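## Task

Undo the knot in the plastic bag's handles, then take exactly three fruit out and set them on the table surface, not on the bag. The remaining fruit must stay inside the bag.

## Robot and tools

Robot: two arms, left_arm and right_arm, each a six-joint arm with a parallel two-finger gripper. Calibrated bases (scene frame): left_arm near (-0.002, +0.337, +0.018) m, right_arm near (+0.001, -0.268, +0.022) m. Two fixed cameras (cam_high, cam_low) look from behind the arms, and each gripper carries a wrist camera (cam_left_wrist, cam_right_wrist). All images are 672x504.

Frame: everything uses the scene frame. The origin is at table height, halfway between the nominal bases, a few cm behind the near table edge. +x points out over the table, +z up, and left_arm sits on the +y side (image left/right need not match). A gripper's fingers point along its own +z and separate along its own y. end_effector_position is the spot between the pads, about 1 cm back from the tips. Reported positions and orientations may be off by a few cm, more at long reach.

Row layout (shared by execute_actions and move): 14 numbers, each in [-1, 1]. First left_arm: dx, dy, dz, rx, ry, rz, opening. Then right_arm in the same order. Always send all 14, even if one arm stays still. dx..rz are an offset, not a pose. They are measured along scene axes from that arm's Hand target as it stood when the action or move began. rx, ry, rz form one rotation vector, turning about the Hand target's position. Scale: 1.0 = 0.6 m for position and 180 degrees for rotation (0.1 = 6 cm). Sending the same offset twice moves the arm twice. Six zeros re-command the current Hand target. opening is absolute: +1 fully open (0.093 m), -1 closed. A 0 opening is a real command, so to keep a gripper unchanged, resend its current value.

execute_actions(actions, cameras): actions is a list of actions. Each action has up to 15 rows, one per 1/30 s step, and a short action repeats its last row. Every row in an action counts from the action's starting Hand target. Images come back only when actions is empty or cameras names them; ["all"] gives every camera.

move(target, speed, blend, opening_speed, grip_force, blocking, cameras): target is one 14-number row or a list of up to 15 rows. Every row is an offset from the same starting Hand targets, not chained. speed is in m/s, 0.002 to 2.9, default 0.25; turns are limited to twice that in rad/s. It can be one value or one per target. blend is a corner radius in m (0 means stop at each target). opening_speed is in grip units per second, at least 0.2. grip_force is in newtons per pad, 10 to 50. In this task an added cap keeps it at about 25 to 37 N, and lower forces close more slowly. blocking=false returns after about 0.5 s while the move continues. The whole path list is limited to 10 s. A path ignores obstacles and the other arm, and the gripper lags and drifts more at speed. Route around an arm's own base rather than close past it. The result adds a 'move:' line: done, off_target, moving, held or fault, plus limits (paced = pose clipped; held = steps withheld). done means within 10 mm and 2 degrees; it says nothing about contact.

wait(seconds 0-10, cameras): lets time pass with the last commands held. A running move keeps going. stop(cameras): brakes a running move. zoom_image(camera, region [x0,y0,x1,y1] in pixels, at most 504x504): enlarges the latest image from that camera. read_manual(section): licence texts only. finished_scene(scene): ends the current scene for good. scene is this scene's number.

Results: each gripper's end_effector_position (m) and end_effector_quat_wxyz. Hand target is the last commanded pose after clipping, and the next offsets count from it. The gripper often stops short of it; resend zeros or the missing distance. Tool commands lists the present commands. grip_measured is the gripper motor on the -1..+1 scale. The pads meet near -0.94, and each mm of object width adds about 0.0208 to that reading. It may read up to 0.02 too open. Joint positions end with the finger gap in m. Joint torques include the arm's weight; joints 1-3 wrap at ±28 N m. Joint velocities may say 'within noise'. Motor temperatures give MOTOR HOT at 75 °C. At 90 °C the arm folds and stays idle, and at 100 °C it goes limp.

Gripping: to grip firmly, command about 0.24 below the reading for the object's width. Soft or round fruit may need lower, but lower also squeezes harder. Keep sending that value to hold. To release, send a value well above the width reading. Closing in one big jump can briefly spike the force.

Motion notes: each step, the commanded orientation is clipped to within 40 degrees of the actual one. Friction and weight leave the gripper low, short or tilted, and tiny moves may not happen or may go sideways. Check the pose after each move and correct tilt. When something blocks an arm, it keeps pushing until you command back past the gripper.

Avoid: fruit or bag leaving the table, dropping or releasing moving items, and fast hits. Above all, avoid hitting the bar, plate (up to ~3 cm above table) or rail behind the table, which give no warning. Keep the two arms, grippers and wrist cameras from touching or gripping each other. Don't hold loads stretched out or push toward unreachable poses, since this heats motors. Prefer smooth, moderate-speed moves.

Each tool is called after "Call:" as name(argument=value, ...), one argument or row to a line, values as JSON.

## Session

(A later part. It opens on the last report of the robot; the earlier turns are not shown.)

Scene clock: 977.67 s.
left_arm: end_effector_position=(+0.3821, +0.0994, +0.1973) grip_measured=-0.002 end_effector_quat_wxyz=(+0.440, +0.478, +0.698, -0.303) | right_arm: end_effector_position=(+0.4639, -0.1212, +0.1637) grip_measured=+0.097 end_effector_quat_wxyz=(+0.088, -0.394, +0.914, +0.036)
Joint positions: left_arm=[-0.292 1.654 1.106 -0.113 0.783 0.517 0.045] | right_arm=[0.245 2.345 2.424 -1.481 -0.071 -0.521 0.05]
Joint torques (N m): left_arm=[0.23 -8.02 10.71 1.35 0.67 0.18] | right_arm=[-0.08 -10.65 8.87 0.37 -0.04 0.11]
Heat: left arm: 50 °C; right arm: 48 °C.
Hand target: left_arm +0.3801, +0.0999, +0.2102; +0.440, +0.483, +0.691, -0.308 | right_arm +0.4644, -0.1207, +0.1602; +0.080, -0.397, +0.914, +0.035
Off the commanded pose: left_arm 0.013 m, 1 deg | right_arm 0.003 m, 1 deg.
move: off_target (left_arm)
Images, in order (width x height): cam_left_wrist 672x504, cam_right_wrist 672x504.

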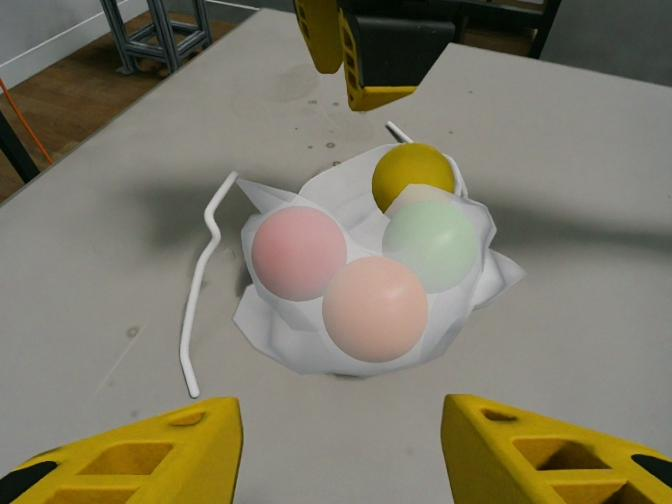

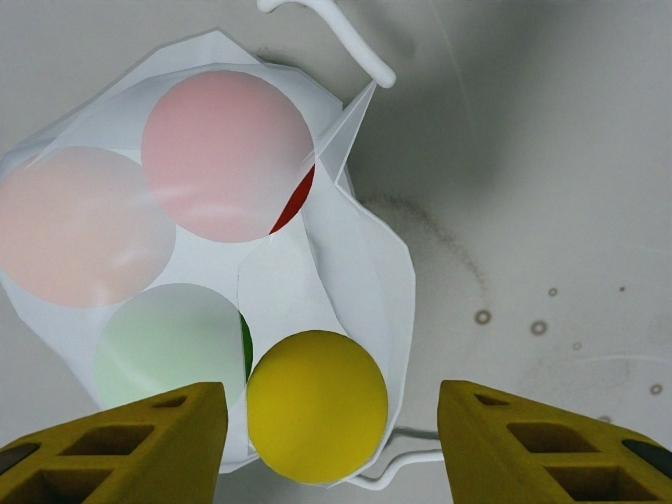

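Call:
move(
  target=[0, 0, 0, 0, 0, 0, 0, -0.1173, -0.0955, 0.0, 0.0079, 0.0518, -0.6179, 1],
  speed=0.3,
  cameras=["all"],
)

Scene clock: 1013.03 s.
left_arm: end_effector_position=(+0.3821, +0.0994, +0.1973) grip_measured=-0.002 end_effector_quat_wxyz=(+0.440, +0.478, +0.698, -0.303) | right_arm: end_effector_position=(+0.3999, -0.1725, +0.1436) grip_measured=+1.000 end_effector_quat_wxyz=(+0.004, +0.526, +0.850, -0.015)
Joint positions: left_arm=[-0.292 1.654 1.106 -0.113 0.783 0.517 0.045] | right_arm=[0.217 2.139 2.016 -1.461 0.047 1.37 0.093]
Joint torques (N m): left_arm=[0.23 -8.01 10.67 1.35 0.68 0.16] | right_arm=[-0.75 -15.23 4.85 0.04 0.22 0.24]
Heat: left arm: 51 °C; right arm: 51 °C.
Hand target: left_arm +0.3801, +0.0999, +0.2102; +0.440, +0.483, +0.691, -0.308 | right_arm +0.3939, -0.1780, +0.1602; +0.015, +0.533, +0.846, -0.009
Off the commanded pose: left_arm 0.013 m, 1 deg | right_arm 0.018 m, 2 deg.
move: off_target (left_arm, right_arm)

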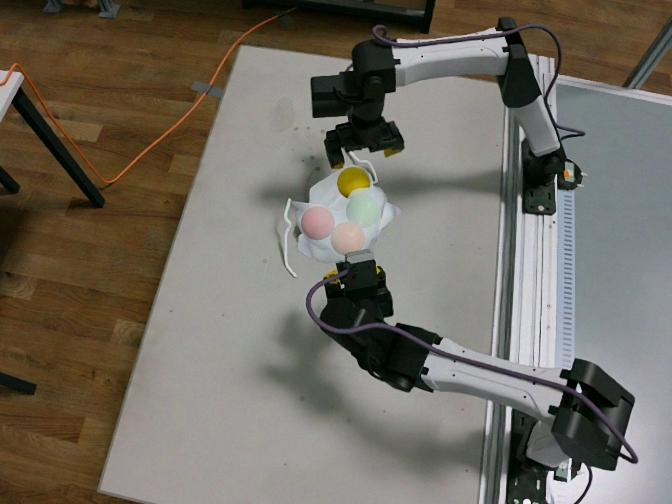

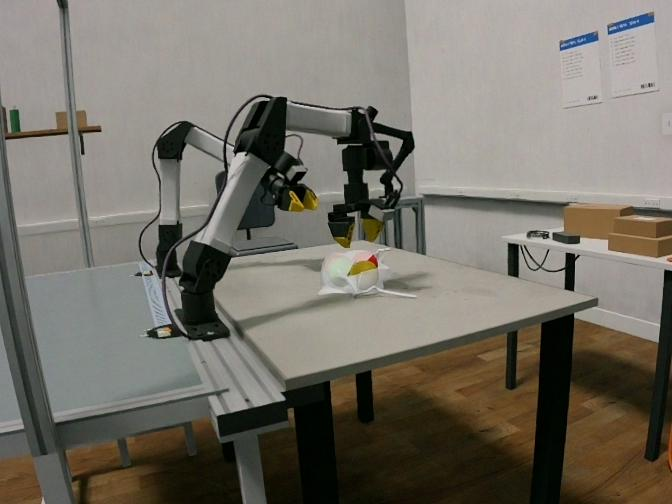

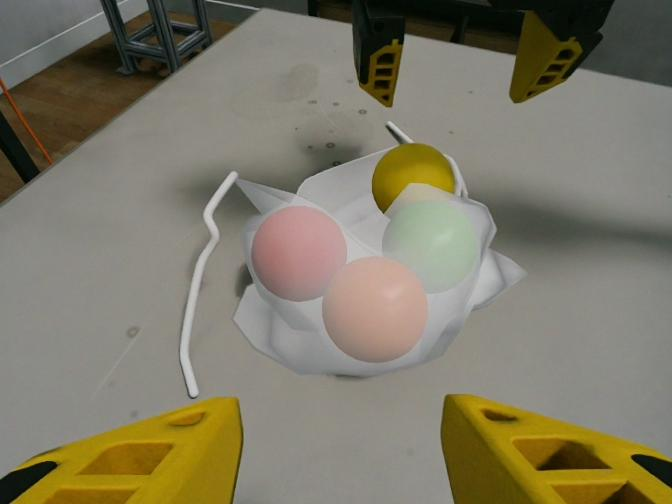

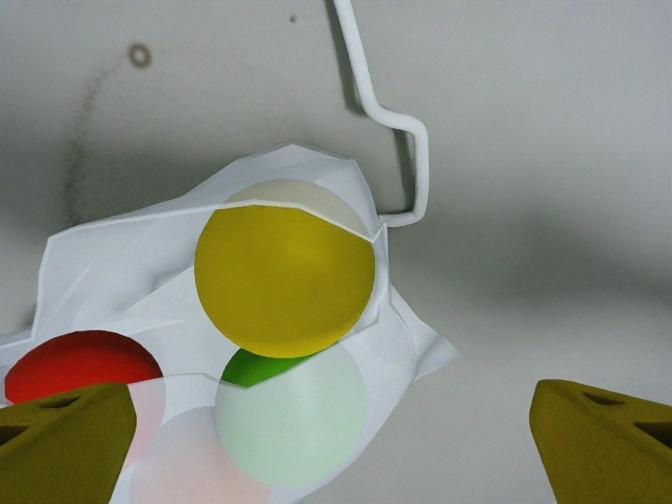

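Call:
move(
  target=[0, 0, 0, 0, 0, 0, 0, 0.0187, 0.0447, -0.05, 0, 0, 0, 1],
  speed=0.12,
  cameras=["cam_right_wrist", "cam_left_wrist"],
)

Scene clock: 1041.20 s.
left_arm: end_effector_position=(+0.3821, +0.0994, +0.1973) grip_measured=-0.002 end_effector_quat_wxyz=(+0.440, +0.478, +0.698, -0.303) | right_arm: end_effector_position=(+0.4049, -0.1548, +0.1416) grip_measured=+1.000 end_effector_quat_wxyz=(+0.019, +0.533, +0.846, -0.001)
Joint positions: left_arm=[-0.292 1.654 1.106 -0.113 0.783 0.517 0.045] | right_arm=[0.257 2.139 2.006 -1.414 0.052 1.424 0.093]
Joint torques (N m): left_arm=[0.13 -8.06 10.71 1.37 0.68 0.17] | right_arm=[0.55 -9.33 5.04 0.35 0.12 0.23]
Motor temperatures (°C): left_arm=[23 42 51 39 22 24 22] | right_arm=[24 65 39 26 24 26 24]
Heat: left arm: 51 °C; right arm: 65 °C.
Hand target: left_arm +0.3801, +0.0999, +0.2102; +0.440, +0.483, +0.691, -0.308 | right_arm +0.4052, -0.1512, +0.1303; +0.015, +0.533, +0.846, -0.009
Off the commanded pose: left_arm 0.013 m, 1 deg | right_arm 0.012 m, 1 deg.
move: off_target (left_arm, right_arm)
Images, in order (width x height): cam_left_wrist 672x504, cam_right_wrist 672x504.

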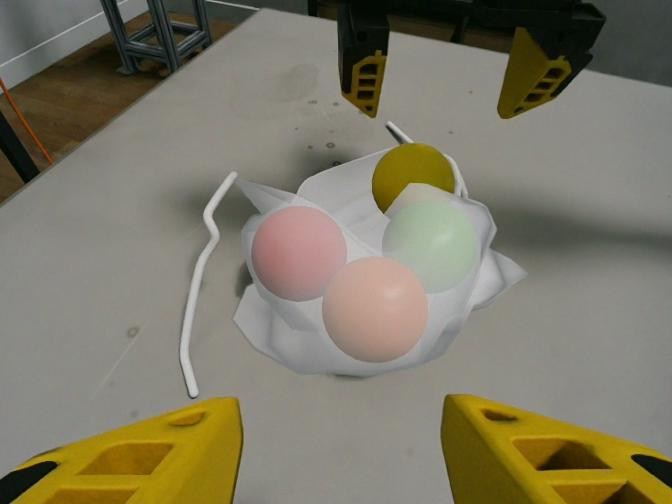

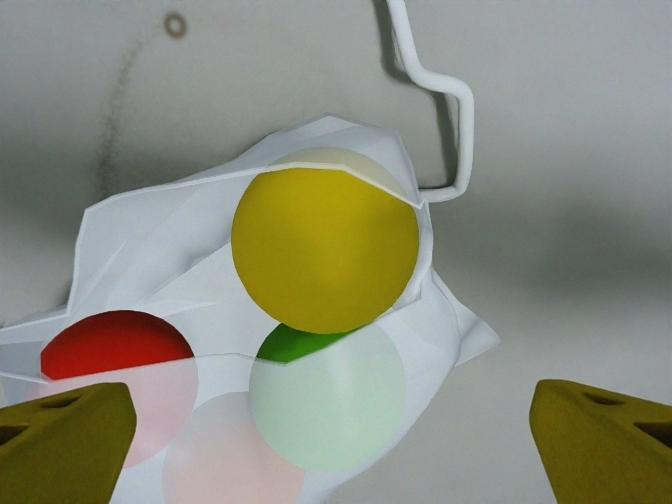

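Call:
move(
  target=[0, 0, 0, 0, 0, 0, 0, 0.003, 0.0095, -0.08, 0, 0, 0, 1],
  speed=0.12,
  cameras=["cam_right_wrist", "cam_left_wrist"],
)

Scene clock: 1047.03 s.
left_arm: end_effector_position=(+0.3821, +0.0994, +0.1973) grip_measured=-0.002 end_effector_quat_wxyz=(+0.440, +0.478, +0.698, -0.303) | right_arm: end_effector_position=(+0.4078, -0.1499, +0.0924) grip_measured=+1.000 end_effector_quat_wxyz=(+0.017, +0.534, +0.845, -0.003)
Joint positions: left_arm=[-0.292 1.654 1.106 -0.113 0.783 0.517 0.045] | right_arm=[0.263 2.16 1.844 -1.235 0.052 1.433 0.093]
Joint torques (N m): left_arm=[0.17 -8.09 10.71 1.35 0.69 0.19] | right_arm=[0.88 -9.66 5.39 0.34 0.14 0.21]
Motor temperatures (°C): left_arm=[23 42 51 38 22 24 22] | right_arm=[24 62 38 26 24 26 24]
Heat: left arm: 51 °C; right arm: 62 °C.
Hand target: left_arm +0.3801, +0.0999, +0.2102; +0.440, +0.483, +0.691, -0.308 | right_arm +0.4071, -0.1454, +0.0822; +0.015, +0.533, +0.846, -0.009
Off the commanded pose: left_arm 0.013 m, 1 deg | right_arm 0.011 m, 1 deg.
move: off_target (left_arm, right_arm)
Images, in order (width x height): cam_left_wrist 672x504, cam_right_wrist 672x504.

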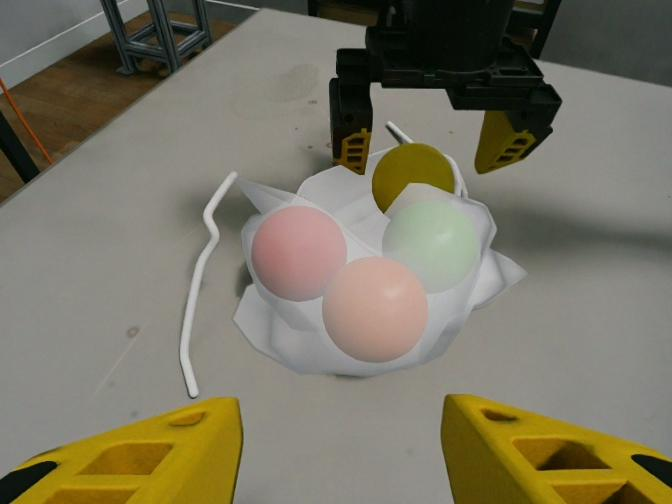

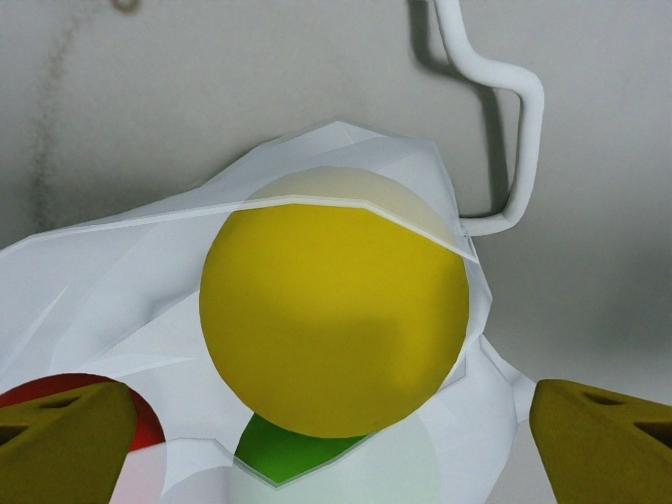

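Call:
move(
  target=[0, 0, 0, 0, 0, 0, 0, 0.0, 0.0, -0.045, 0, 0, 0, 1],
  speed=0.08,
  cameras=["cam_right_wrist", "cam_left_wrist"],
)

Scene clock: 1058.17 s.
left_arm: end_effector_position=(+0.3821, +0.0994, +0.1973) grip_measured=-0.002 end_effector_quat_wxyz=(+0.440, +0.478, +0.698, -0.303) | right_arm: end_effector_position=(+0.4088, -0.1490, +0.0666) grip_measured=+1.000 end_effector_quat_wxyz=(+0.018, +0.534, +0.845, -0.002)
Joint positions: left_arm=[-0.292 1.654 1.106 -0.113 0.783 0.517 0.045] | right_arm=[0.263 2.175 1.765 -1.138 0.052 1.433 0.093]
Joint torques (N m): left_arm=[0.23 -8.01 10.78 1.33 0.66 0.18] | right_arm=[0.7 -9.65 5.16 0.34 0.15 0.2]
Motor temperatures (°C): left_arm=[23 42 52 38 22 24 22] | right_arm=[24 58 38 26 24 26 24]
Heat: left arm: 52 °C; right arm: 58 °C.
Hand target: left_arm +0.3801, +0.0999, +0.2102; +0.440, +0.483, +0.691, -0.308 | right_arm +0.4070, -0.1455, +0.0551; +0.015, +0.533, +0.846, -0.009
Off the commanded pose: left_arm 0.013 m, 1 deg | right_arm 0.012 m, 1 deg.
move: off_target (left_arm, right_arm)
Images, in order (width x height): cam_left_wrist 672x504, cam_right_wrist 672x504.

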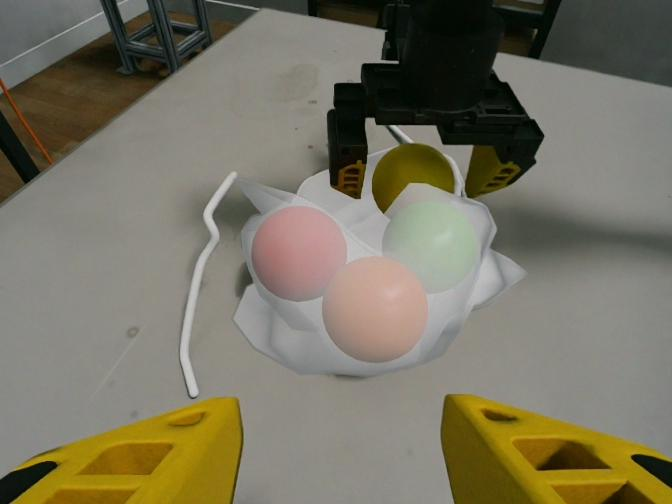

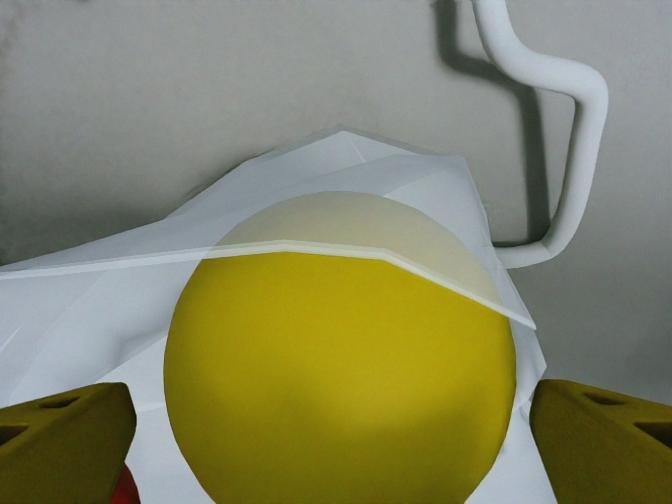

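Call:
move(
  target=[0, 0, 0, 0, 0, 0, 0, -0.001, -0.011, -0.016, 0, 0, 0, 1],
  speed=0.06,
  cameras=["cam_right_wrist"],
)

Scene clock: 1067.33 s.
left_arm: end_effector_position=(+0.3821, +0.0994, +0.1973) grip_measured=-0.002 end_effector_quat_wxyz=(+0.440, +0.478, +0.698, -0.303) | right_arm: end_effector_position=(+0.4071, -0.1493, +0.0569) grip_measured=+1.000 end_effector_quat_wxyz=(+0.018, +0.534, +0.845, -0.001)
Joint positions: left_arm=[-0.292 1.654 1.106 -0.113 0.783 0.517 0.045] | right_arm=[0.263 2.175 1.726 -1.098 0.052 1.433 0.093]
Joint torques (N m): left_arm=[0.28 -8.01 10.76 1.36 0.68 0.18] | right_arm=[-0.77 -9.8 4.88 0.38 0.17 0.03]
Motor temperatures (°C): left_arm=[23 42 52 38 22 24 22] | right_arm=[24 55 38 26 24 26 24]
Heat: left arm: 52 °C; right arm: 55 °C.
Hand target: left_arm +0.3801, +0.0999, +0.2102; +0.440, +0.483, +0.691, -0.308 | right_arm +0.4064, -0.1521, +0.0456; +0.015, +0.533, +0.846, -0.009
Off the commanded pose: left_arm 0.013 m, 1 deg | right_arm 0.012 m, 1 deg.
move: off_target (left_arm, right_arm)
Images, in order (width x height): cam_right_wrist 672x504.

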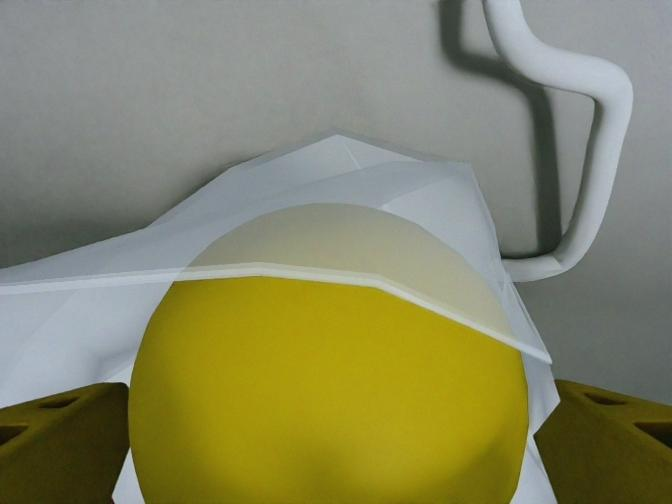

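Call:
move(
  target=[0, 0, 0, 0, 0, 0, 0, 0.0, 0.0, 0.0, 0, 0, 0, 0.3],
  speed=0.06,
  opening_speed=0.4,
  cameras=["cam_right_wrist", "cam_left_wrist"],
)

Scene clock: 1073.03 s.
left_arm: end_effector_position=(+0.3821, +0.0994, +0.1973) grip_measured=-0.002 end_effector_quat_wxyz=(+0.440, +0.478, +0.698, -0.303) | right_arm: end_effector_position=(+0.4074, -0.1493, +0.0569) grip_measured=+0.367 end_effector_quat_wxyz=(+0.019, +0.534, +0.845, -0.001)
Joint positions: left_arm=[-0.292 1.654 1.106 -0.113 0.783 0.517 0.045] | right_arm=[0.263 2.175 1.726 -1.097 0.052 1.433 0.063]
Joint torques (N m): left_arm=[0.2 -8.03 10.76 1.37 0.66 0.19] | right_arm=[-0.8 -9.68 5.01 0.34 0.13 0.06]
Heat: left arm: 52 °C; right arm: 53 °C.
Hand target: left_arm +0.3801, +0.0999, +0.2102; +0.440, +0.483, +0.691, -0.308 | right_arm +0.4064, -0.1521, +0.0456; +0.015, +0.533, +0.846, -0.009
Off the commanded pose: left_arm 0.013 m, 1 deg | right_arm 0.012 m, 1 deg.
move: off_target (left_arm, right_arm)
Images, in order (width x height): cam_left_wrist 672x504, cam_right_wrist 672x504.

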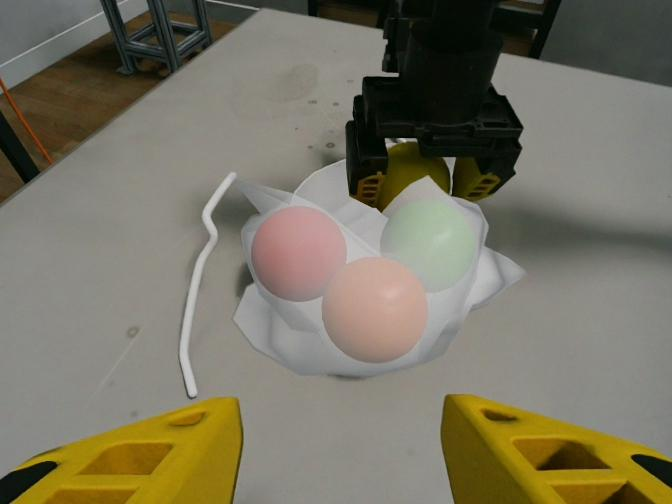

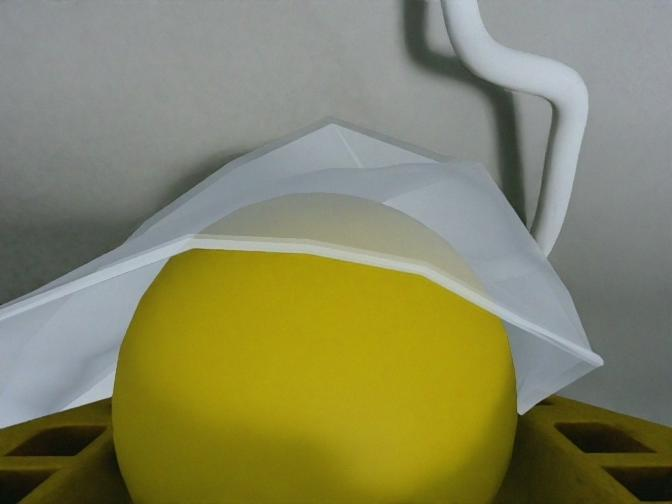

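Call:
move(
  target=[0, 0, 0, 0, 0, 0, 0, 0.0, 0.0, 0.1, 0, 0, 0, 0.3],
  speed=0.08,
  cameras=["cam_right_wrist", "cam_left_wrist"],
)

Scene clock: 1078.13 s.
left_arm: end_effector_position=(+0.3821, +0.0994, +0.1973) grip_measured=-0.002 end_effector_quat_wxyz=(+0.440, +0.478, +0.698, -0.303) | right_arm: end_effector_position=(+0.4016, -0.1519, +0.0921) grip_measured=+0.367 end_effector_quat_wxyz=(+0.004, +0.534, +0.846, -0.019)
Joint positions: left_arm=[-0.292 1.654 1.106 -0.113 0.783 0.517 0.045] | right_arm=[0.263 2.175 1.867 -1.284 0.052 1.433 0.063]
Joint torques (N m): left_arm=[0.25 -8.05 10.65 1.36 0.67 0.16] | right_arm=[-0.46 -12.63 8.68 0.02 0.18 0.11]
Heat: left arm: 52 °C; right arm: 53 °C.
Hand target: left_arm +0.3801, +0.0999, +0.2102; +0.440, +0.483, +0.691, -0.308 | right_arm +0.4064, -0.1521, +0.1056; +0.015, +0.533, +0.846, -0.009
Off the commanded pose: left_arm 0.013 m, 1 deg | right_arm 0.014 m, 2 deg.
move: off_target (left_arm, right_arm)
Images, in order (width x height): cam_left_wrist 672x504, cam_right_wrist 672x504.

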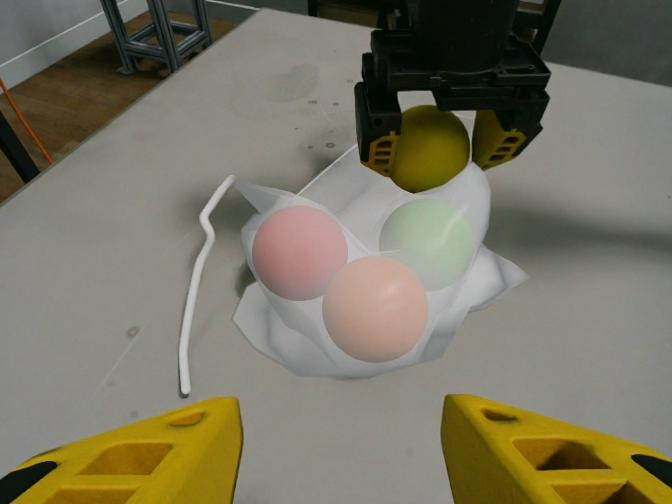

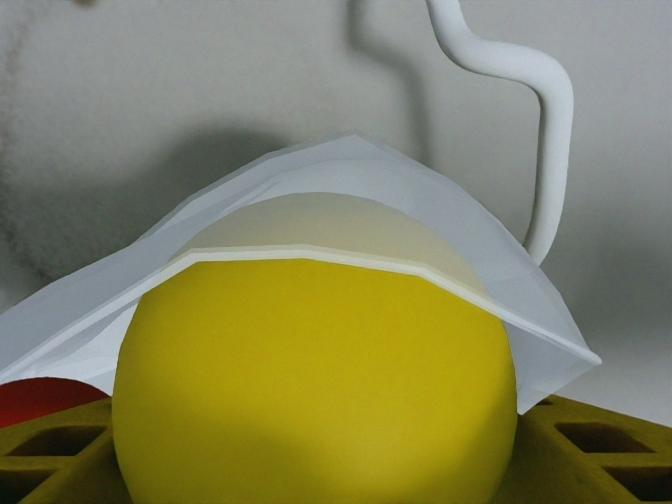

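Call:
move(
  target=[
    [0, 0, 0, 0, 0, 0, 0, 0.0, 0.0, -0.1, 0, 0, 0, 0.3],
    [0, 0, 0, 0, 0, 0, 0, 0.0, 0.0, -0.1, 0, 0, 0, 1.0],
    [0, 0, 0, 0, 0, 0, 0, 0.0, 0.0, 0.1, 0, 0, 0, 1.0],
  ],
  speed=0.08,
  opening_speed=0.8,
  cameras=["cam_right_wrist", "cam_left_wrist"],
)

Scene clock: 1100.23 s.
left_arm: end_effector_position=(+0.3821, +0.0994, +0.1973) grip_measured=-0.002 end_effector_quat_wxyz=(+0.440, +0.478, +0.698, -0.303) | right_arm: end_effector_position=(+0.4048, -0.1526, +0.1655) grip_measured=+1.000 end_effector_quat_wxyz=(+0.015, +0.534, +0.845, -0.005)
Joint positions: left_arm=[-0.292 1.654 1.106 -0.113 0.783 0.517 0.045] | right_arm=[0.263 2.175 2.16 -1.542 0.052 1.433 0.093]
Joint torques (N m): left_arm=[0.21 -8.01 10.71 1.34 0.67 0.16] | right_arm=[-0.17 -9.81 8.2 0.1 0.16 0.11]
Heat: left arm: 52 °C; right arm: 53 °C.
Hand target: left_arm +0.3801, +0.0999, +0.2102; +0.440, +0.483, +0.691, -0.308 | right_arm +0.4064, -0.1521, +0.1656; +0.015, +0.533, +0.846, -0.009
Off the commanded pose: left_arm 0.013 m, 1 deg | right_arm 0.002 m, 0 deg.
move: off_target (left_arm); target 2's new opening was sent with right_arm's hand 0.012 m and 0 deg from that target
Images, in order (width x height): cam_left_wrist 672x504, cam_right_wrist 672x504.

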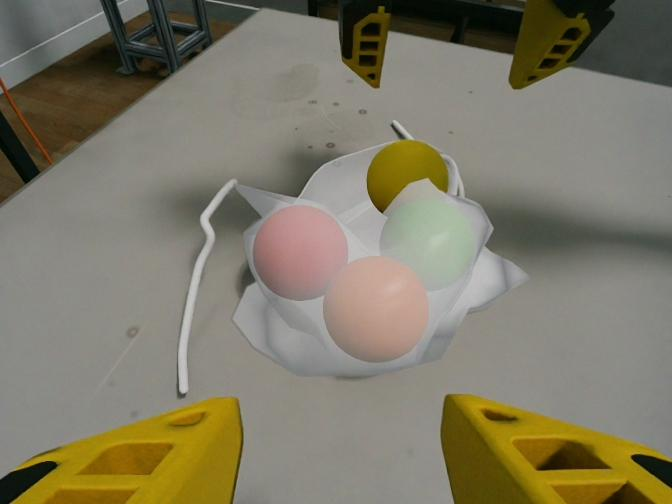

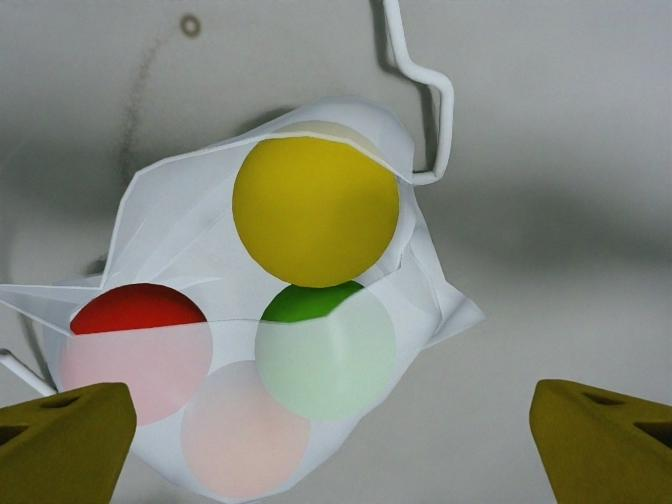

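Call:
move(
  target=[0, 0, 0, 0, 0, 0, 0, 0.016, -0.004, -0.12, 0, 0, 0, 0.76],
  speed=0.12,
  cameras=["cam_right_wrist"],
)

Scene clock: 1124.57 s.
left_arm: end_effector_position=(+0.3821, +0.0994, +0.1973) grip_measured=-0.002 end_effector_quat_wxyz=(+0.440, +0.478, +0.698, -0.303) | right_arm: end_effector_position=(+0.4148, -0.1521, +0.1053) grip_measured=+0.763 end_effector_quat_wxyz=(+0.019, +0.535, +0.844, -0.001)
Joint positions: left_arm=[-0.292 1.654 1.106 -0.113 0.783 0.517 0.045] | right_arm=[0.254 2.18 1.926 -1.293 0.052 1.427 0.082]
Joint torques (N m): left_arm=[0.13 -7.99 10.66 1.35 0.66 0.19] | right_arm=[-0.8 -9.61 5.14 0.36 0.13 0.04]
Heat: left arm: 53 °C; right arm: 51 °C.
Hand target: left_arm +0.3801, +0.0999, +0.2102; +0.440, +0.483, +0.691, -0.308 | right_arm +0.4160, -0.1545, +0.0936; +0.015, +0.533, +0.846, -0.009
Off the commanded pose: left_arm 0.013 m, 1 deg | right_arm 0.012 m, 1 deg.
move: off_target (left_arm, right_arm)
Images, in order (width x height): cam_right_wrist 672x504.

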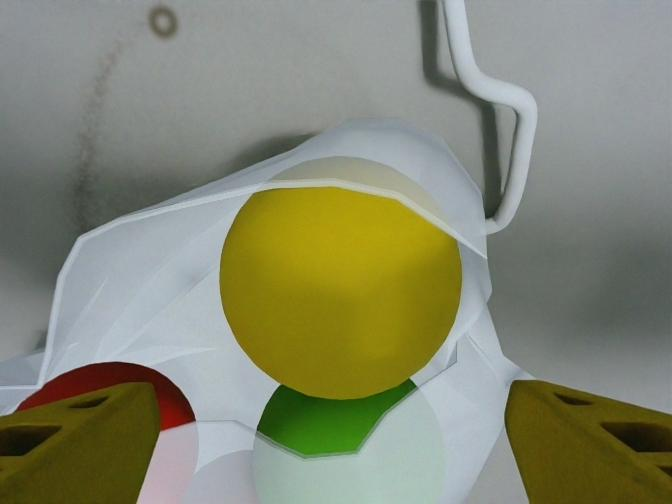

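Call:
move(
  target=[0, 0, 0, 0, 0, 0, 0, -0.0035, -0.006, -0.055, 0, 0, 0, 0.74],
  speed=0.08,
  cameras=["cam_right_wrist"],
)

Scene clock: 1131.53 s.
left_arm: end_effector_position=(+0.3821, +0.0994, +0.1973) grip_measured=-0.002 end_effector_quat_wxyz=(+0.440, +0.478, +0.698, -0.303) | right_arm: end_effector_position=(+0.4140, -0.1552, +0.0735) grip_measured=+0.743 end_effector_quat_wxyz=(+0.020, +0.535, +0.844, +0.000)
Joint positions: left_arm=[-0.292 1.654 1.106 -0.113 0.783 0.517 0.045] | right_arm=[0.246 2.18 1.8 -1.163 0.052 1.418 0.081]
Joint torques (N m): left_arm=[0.17 -8.08 10.81 1.36 0.66 0.17] | right_arm=[-0.87 -9.37 5.14 0.36 0.12 0.05]
Heat: left arm: 53 °C; right arm: 52 °C.
Hand target: left_arm +0.3801, +0.0999, +0.2102; +0.440, +0.483, +0.691, -0.308 | right_arm +0.4139, -0.1581, +0.0605; +0.015, +0.533, +0.846, -0.009
Off the commanded pose: left_arm 0.013 m, 1 deg | right_arm 0.013 m, 1 deg.
move: off_target (left_arm, right_arm)
Images, in order (width x height): cam_right_wrist 672x504.

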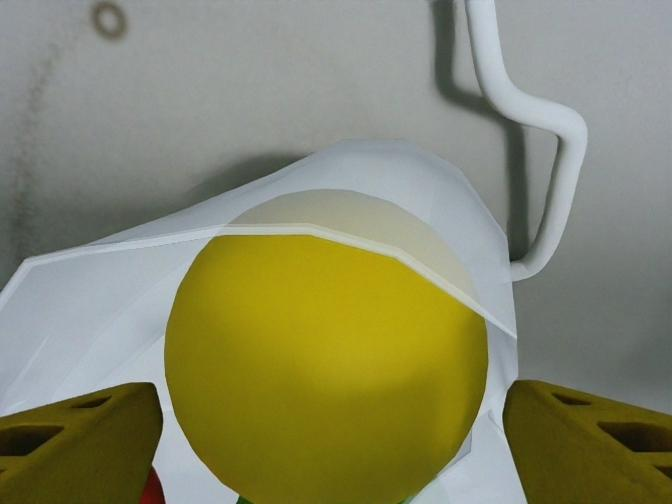

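Call:
move(
  target=[0, 0, 0, 0, 0, 0, 0, 0.006, 0.003, -0.03, 0, 0, 0, 0.74],
  speed=0.08,
  cameras=["cam_right_wrist"],
)

Scene clock: 1136.77 s.
left_arm: end_effector_position=(+0.3821, +0.0994, +0.1973) grip_measured=-0.002 end_effector_quat_wxyz=(+0.440, +0.478, +0.698, -0.303) | right_arm: end_effector_position=(+0.4181, -0.1536, +0.0550) grip_measured=+0.743 end_effector_quat_wxyz=(+0.019, +0.535, +0.844, -0.001)
Joint positions: left_arm=[-0.292 1.654 1.106 -0.113 0.783 0.517 0.045] | right_arm=[0.246 2.212 1.779 -1.111 0.052 1.418 0.081]
Joint torques (N m): left_arm=[0.21 -8.06 10.76 1.36 0.68 0.19] | right_arm=[-0.73 -9.88 5.03 0.4 0.13 0.04]
Heat: left arm: 53 °C; right arm: 52 °C.
Hand target: left_arm +0.3801, +0.0999, +0.2102; +0.440, +0.483, +0.691, -0.308 | right_arm +0.4176, -0.1563, +0.0426; +0.015, +0.533, +0.846, -0.009
Off the commanded pose: left_arm 0.013 m, 1 deg | right_arm 0.013 m, 1 deg.
move: off_target (left_arm, right_arm)
Images, in order (width x height): cam_right_wrist 672x504.

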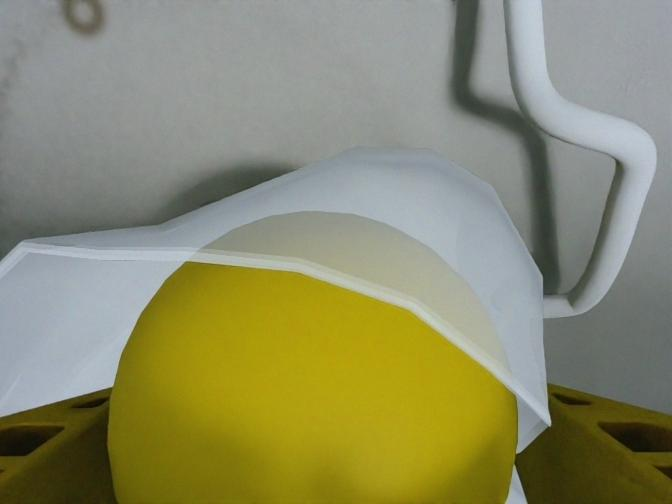

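Call:
move(
  target=[0, 0, 0, 0, 0, 0, 0, 0.0, 0.0, 0.13, 0, 0, 0, 0.9],
  speed=0.12,
  cameras=["cam_right_wrist"],
)

Scene clock: 1180.10 s.
left_arm: end_effector_position=(+0.3821, +0.0994, +0.1973) grip_measured=-0.002 end_effector_quat_wxyz=(+0.440, +0.478, +0.698, -0.303) | right_arm: end_effector_position=(+0.4145, -0.1559, +0.1110) grip_measured=+0.897 end_effector_quat_wxyz=(+0.007, +0.535, +0.845, -0.014)
Joint positions: left_arm=[-0.292 1.654 1.106 -0.113 0.783 0.517 0.045] | right_arm=[0.246 2.212 2.002 -1.371 0.052 1.418 0.088]
Joint torques (N m): left_arm=[0.2 -8.1 10.73 1.35 0.69 0.2] | right_arm=[-0.59 -12.26 8.46 0.06 0.11 0.1]
Motor temperatures (°C): left_arm=[22 42 54 36 22 24 22] | right_arm=[24 55 38 25 24 26 24]
Heat: left arm: 54 °C; right arm: 55 °C.
Hand target: left_arm +0.3801, +0.0999, +0.2102; +0.440, +0.483, +0.691, -0.308 | right_arm +0.4176, -0.1563, +0.1207; +0.015, +0.533, +0.846, -0.009
Off the commanded pose: left_arm 0.013 m, 1 deg | right_arm 0.010 m, 1 deg.
move: off_target (left_arm)
Images, in order (width x height): cam_right_wrist 672x504.

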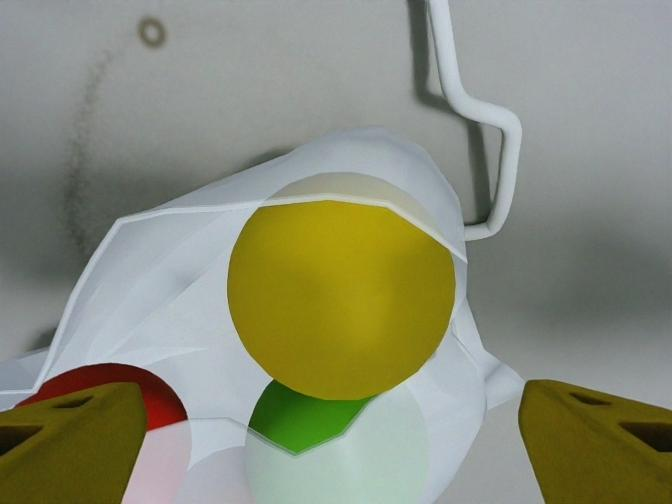

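Call:
move(
  target=[0, 0, 0, 0, 0, 0, 0, -0.0595, -0.021, -0.01, 0, 0, 0, -1],
  speed=0.12,
  cameras=["cam_right_wrist"],
)

Scene clock: 1185.97 s.
left_arm: end_effector_position=(+0.3821, +0.0994, +0.1973) grip_measured=-0.002 end_effector_quat_wxyz=(+0.440, +0.478, +0.698, -0.303) | right_arm: end_effector_position=(+0.3805, -0.1659, +0.1030) grip_measured=-0.983 end_effector_quat_wxyz=(+0.000, +0.534, +0.845, -0.023)
Joint positions: left_arm=[-0.292 1.654 1.106 -0.113 0.783 0.517 0.045] | right_arm=[0.246 2.08 1.762 -1.285 0.052 1.418 0]
Joint torques (N m): left_arm=[0.1 -8.03 10.7 1.34 0.66 0.17] | right_arm=[-0.98 -14.13 4.66 0.23 0.14 0.05]
Motor temperatures (°C): left_arm=[22 42 54 36 22 24 22] | right_arm=[24 57 38 25 24 26 24]
Heat: left arm: 54 °C; right arm: 57 °C.
Hand target: left_arm +0.3801, +0.0999, +0.2102; +0.440, +0.483, +0.691, -0.308 | right_arm +0.3819, -0.1689, +0.1146; +0.015, +0.533, +0.846, -0.009
Off the commanded pose: left_arm 0.013 m, 1 deg | right_arm 0.012 m, 2 deg.
move: off_target (left_arm, right_arm)
Images, in order (width x height): cam_right_wrist 672x504.

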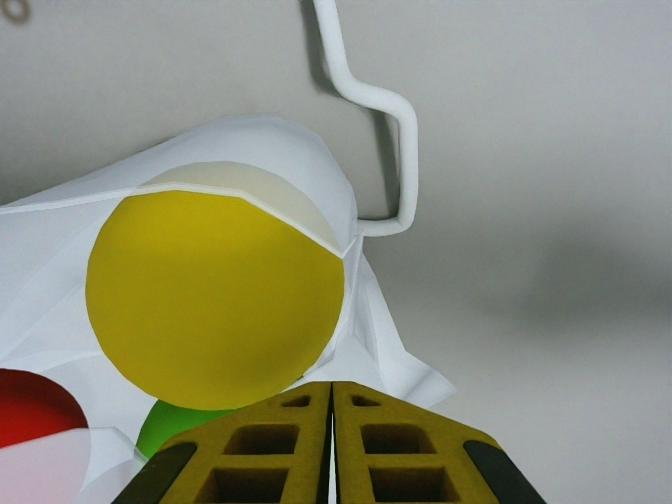

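Call:
move(
  target=[0, 0, 0, 0, 0, 0, 0, 0.007, 0.003, -0.08, 0, 0, 0, -1],
  speed=0.06,
  cameras=["cam_right_wrist"],
)

Scene clock: 1191.97 s.
left_arm: end_effector_position=(+0.3821, +0.0994, +0.1973) grip_measured=-0.002 end_effector_quat_wxyz=(+0.440, +0.478, +0.698, -0.303) | right_arm: end_effector_position=(+0.3841, -0.1641, +0.0717) grip_measured=-0.983 end_effector_quat_wxyz=(+0.011, +0.534, +0.845, -0.010)
Joint positions: left_arm=[-0.292 1.654 1.106 -0.113 0.783 0.517 0.045] | right_arm=[0.246 2.08 1.637 -1.126 0.052 1.417 0]
Joint torques (N m): left_arm=[0.13 -8.05 10.77 1.35 0.67 0.16] | right_arm=[-1.03 -10.51 4.57 0.43 0.15 0.01]
Motor temperatures (°C): left_arm=[22 41 54 36 22 24 22] | right_arm=[24 56 38 25 24 26 24]
Heat: left arm: 54 °C; right arm: 56 °C.
Hand target: left_arm +0.3801, +0.0999, +0.2102; +0.440, +0.483, +0.691, -0.308 | right_arm +0.3860, -0.1672, +0.0666; +0.015, +0.533, +0.846, -0.009
Off the commanded pose: left_arm 0.013 m, 1 deg | right_arm 0.006 m, 0 deg.
move: off_target (left_arm)
Images, in order (width x height): cam_right_wrist 672x504.

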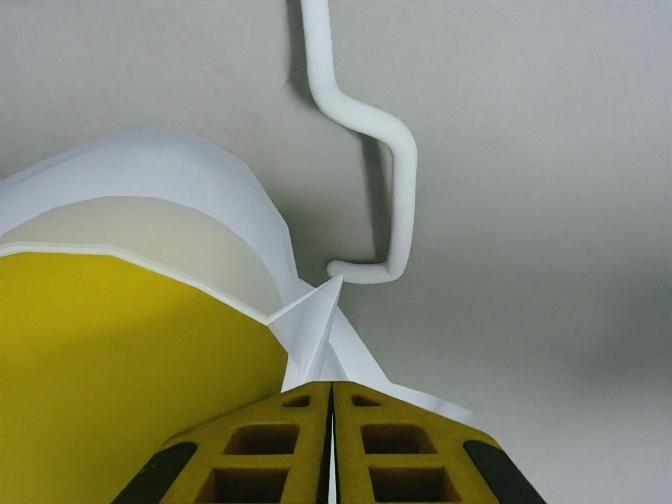

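Call:
move(
  target=[
    [0, 0, 0, 0, 0, 0, 0, 0.0, 0.0, 0.05, 0, 0, 0, -0.3],
    [0, 0, 0, 0, 0, 0, 0, -0.01, -0.063, 0.05, 0, 0, 0, -0.3],
  ],
  speed=0.12,
  blend=[0.01, 0],
  cameras=["cam_right_wrist", "cam_left_wrist"],
)

Scene clock: 1211.70 s.
left_arm: end_effector_position=(+0.3821, +0.0994, +0.1973) grip_measured=-0.002 end_effector_quat_wxyz=(+0.440, +0.478, +0.698, -0.303) | right_arm: end_effector_position=(+0.3841, -0.2051, +0.0837) grip_measured=-0.303 end_effector_quat_wxyz=(+0.006, +0.539, +0.842, -0.017)
Joint positions: left_arm=[-0.292 1.654 1.106 -0.113 0.783 0.517 0.045] | right_arm=[0.146 2.047 1.639 -1.172 0.055 1.328 0.031]
Joint torques (N m): left_arm=[0.1 -8.1 10.76 1.36 0.67 0.19] | right_arm=[-0.02 -14 4.85 0.1 0.13 0.06]
Heat: left arm: 54 °C; right arm: 53 °C.
Hand target: left_arm +0.3801, +0.0999, +0.2102; +0.440, +0.483, +0.691, -0.308 | right_arm +0.3800, -0.2049, +0.0966; +0.015, +0.533, +0.846, -0.009
Off the commanded pose: left_arm 0.013 m, 1 deg | right_arm 0.014 m, 1 deg.
move: off_target (left_arm, right_arm)
Images, in order (width x height): cam_left_wrist 672x504, cam_right_wrist 672x504.

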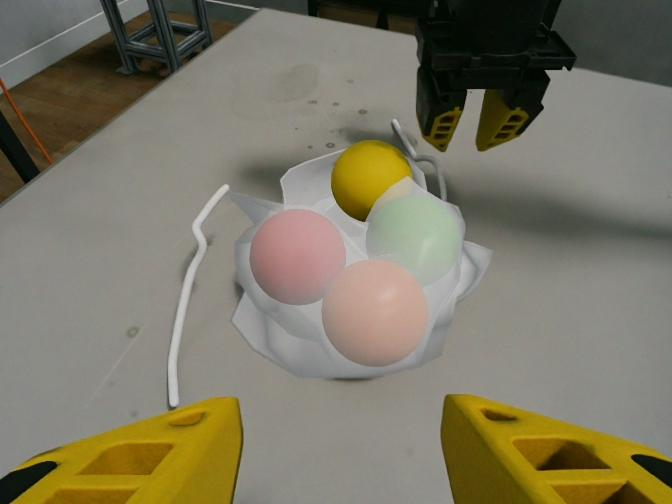

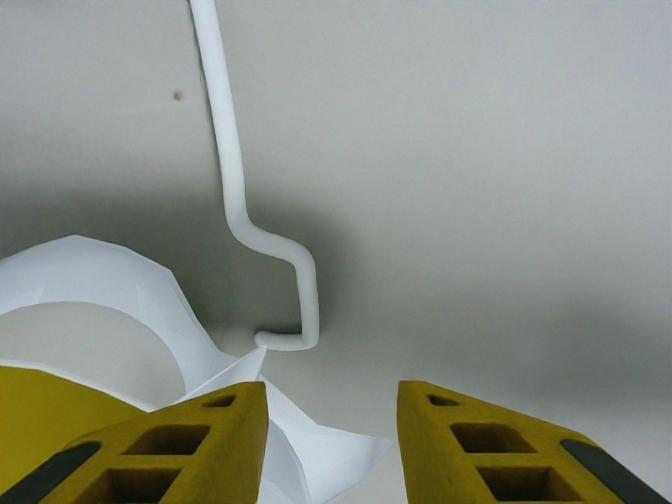

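Call:
execute_actions(
  actions=[],
)

Scene clock: 1237.30 s.
left_arm: end_effector_position=(+0.3821, +0.0994, +0.1973) grip_measured=-0.002 end_effector_quat_wxyz=(+0.440, +0.478, +0.698, -0.303) | right_arm: end_effector_position=(+0.3841, -0.2051, +0.0837) grip_measured=-0.303 end_effector_quat_wxyz=(+0.006, +0.538, +0.842, -0.017)
Joint positions: left_arm=[-0.292 1.654 1.106 -0.113 0.783 0.517 0.045] | right_arm=[0.146 2.047 1.639 -1.172 0.055 1.327 0.031]
Joint velocities: within noise
Joint torques (N m): left_arm=[0.13 -8.01 10.73 1.36 0.68 0.18] | right_arm=[0.05 -14.04 4.94 0.11 0.07 0.02]
Motor temperatures (°C): left_arm=[22 41 55 36 22 24 22] | right_arm=[24 57 37 25 24 26 24]
Heat: left arm: 55 °C; right arm: 57 °C.
Hand target: left_arm +0.3801, +0.0999, +0.2102; +0.440, +0.483, +0.691, -0.308 | right_arm +0.3800, -0.2049, +0.0966; +0.015, +0.533, +0.846, -0.009
Tool commands: left_gripper/opening=+0.0 right_gripper/opening=-0.3
Off the commanded pose: left_arm 0.013 m, 1 deg | right_arm 0.014 m, 1 deg.

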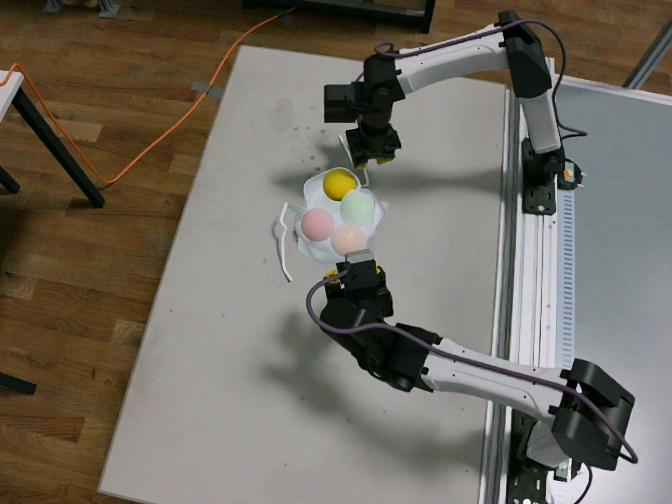

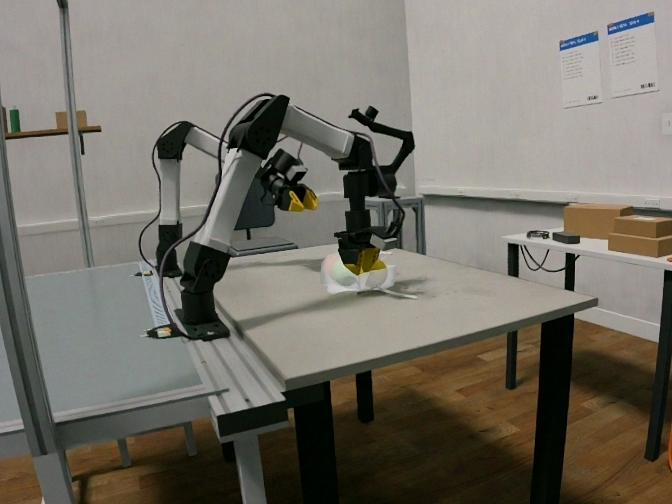

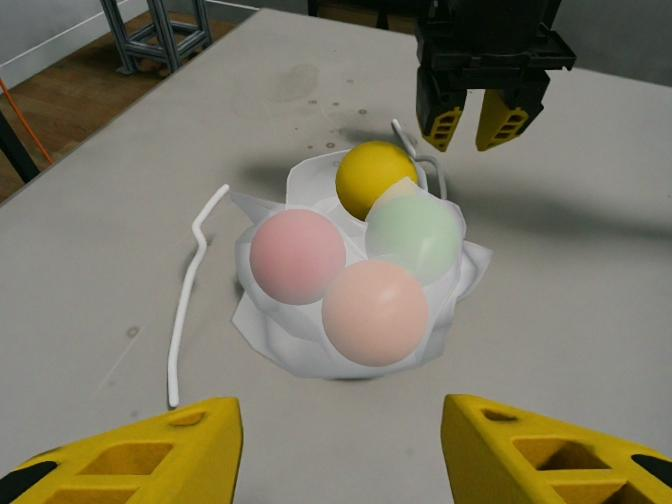

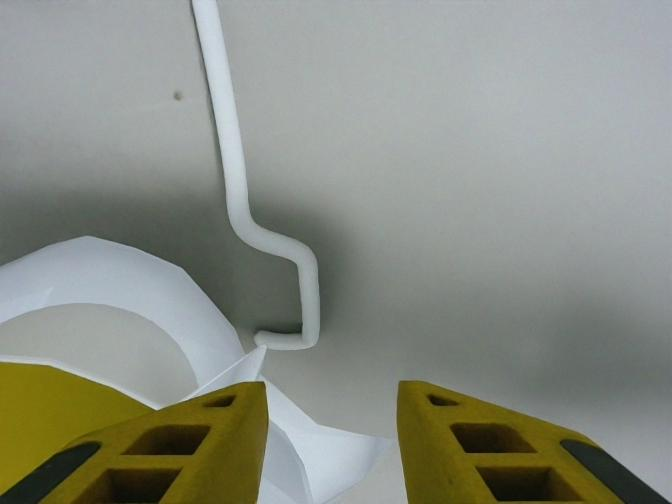

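Call:
zoom_image(
  camera="cam_left_wrist",
  region=[220, 110, 520, 390],
)

Call:
zoom_image(
  camera="cam_right_wrist",
  region=[0, 200, 420, 504],
)

Call:
zoom_image(
  camera="cam_high",
  region=[260, 140, 420, 300],
)

Scaled by 1.680 from the camera's 672x504 image, which has a finer 960x720 frame.

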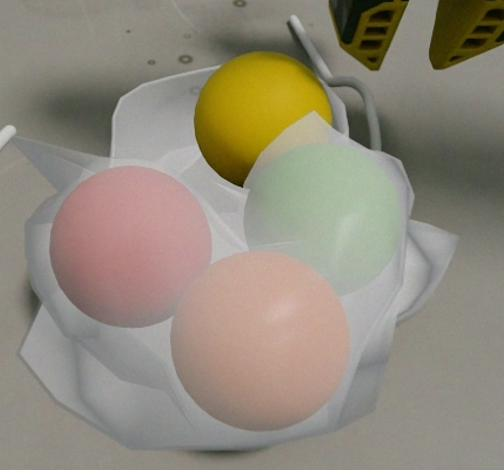

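Scaled by 1.200 from the camera's 672x504 image, which has a finer 960x720 frame.

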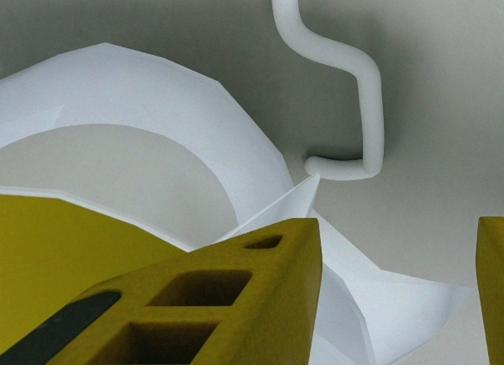

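Scaled by 3.150 from the camera's 672x504 image, which has a finer 960x720 frame.

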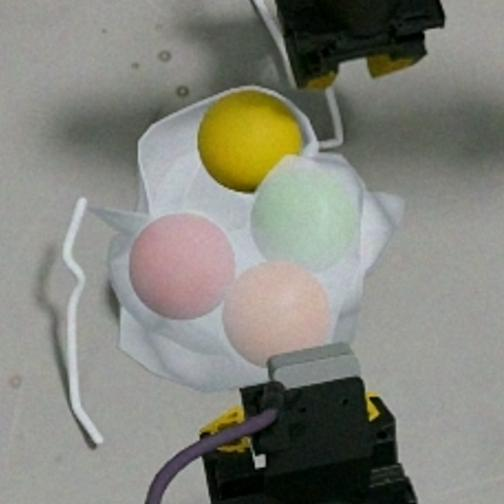

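Call:
zoom_image(
  camera="cam_left_wrist",
  region=[270, 130, 450, 265],
)

Scaled by 2.800 from the camera's 672x504 image, which has a finer 960x720 frame.

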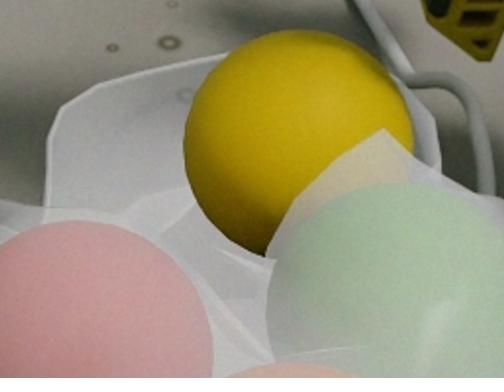

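Call:
move(
  target=[0.0833, -0.1833, -0.0333, 0, 0, 0, 0, 0, 0, 0, 0, 0, 0, -0.3],
  speed=0.2,
  cameras=["cam_left_wrist"],
)

Scene clock: 1361.17 s.
left_arm: end_effector_position=(+0.4170, -0.0036, +0.1786) grip_measured=-0.002 end_effector_quat_wxyz=(+0.414, +0.487, +0.701, -0.316) | right_arm: end_effector_position=(+0.3841, -0.2051, +0.0837) grip_measured=-0.303 end_effector_quat_wxyz=(+0.006, +0.538, +0.843, -0.017)
Joint positions: left_arm=[-0.496 1.96 1.418 -0.082 0.651 0.384 0.045] | right_arm=[0.146 2.047 1.639 -1.172 0.055 1.327 0.031]
Joint torques (N m): left_arm=[-0.38 -8.17 10.66 2.4 0.11 -0.14] | right_arm=[0.08 -13.89 4.77 0.11 0.11 0.02]
Motor temperatures (°C): left_arm=[22 41 57 35 22 24 22] | right_arm=[24 64 36 24 24 26 24]
Heat: left arm: 57 °C; right arm: 64 °C.
Hand target: left_arm +0.4300, -0.0101, +0.1901; +0.440, +0.483, +0.691, -0.308 | right_arm +0.3800, -0.2049, +0.0966; +0.015, +0.533, +0.846, -0.009
Off the commanded pose: left_arm 0.019 m, 3 deg | right_arm 0.014 m, 1 deg.
move: off_target (left_arm, right_arm)
Images, in order (width x height): cam_left_wrist 672x504.

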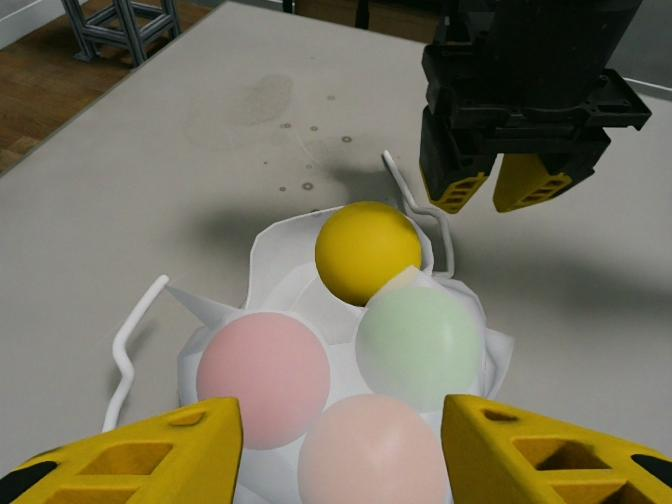

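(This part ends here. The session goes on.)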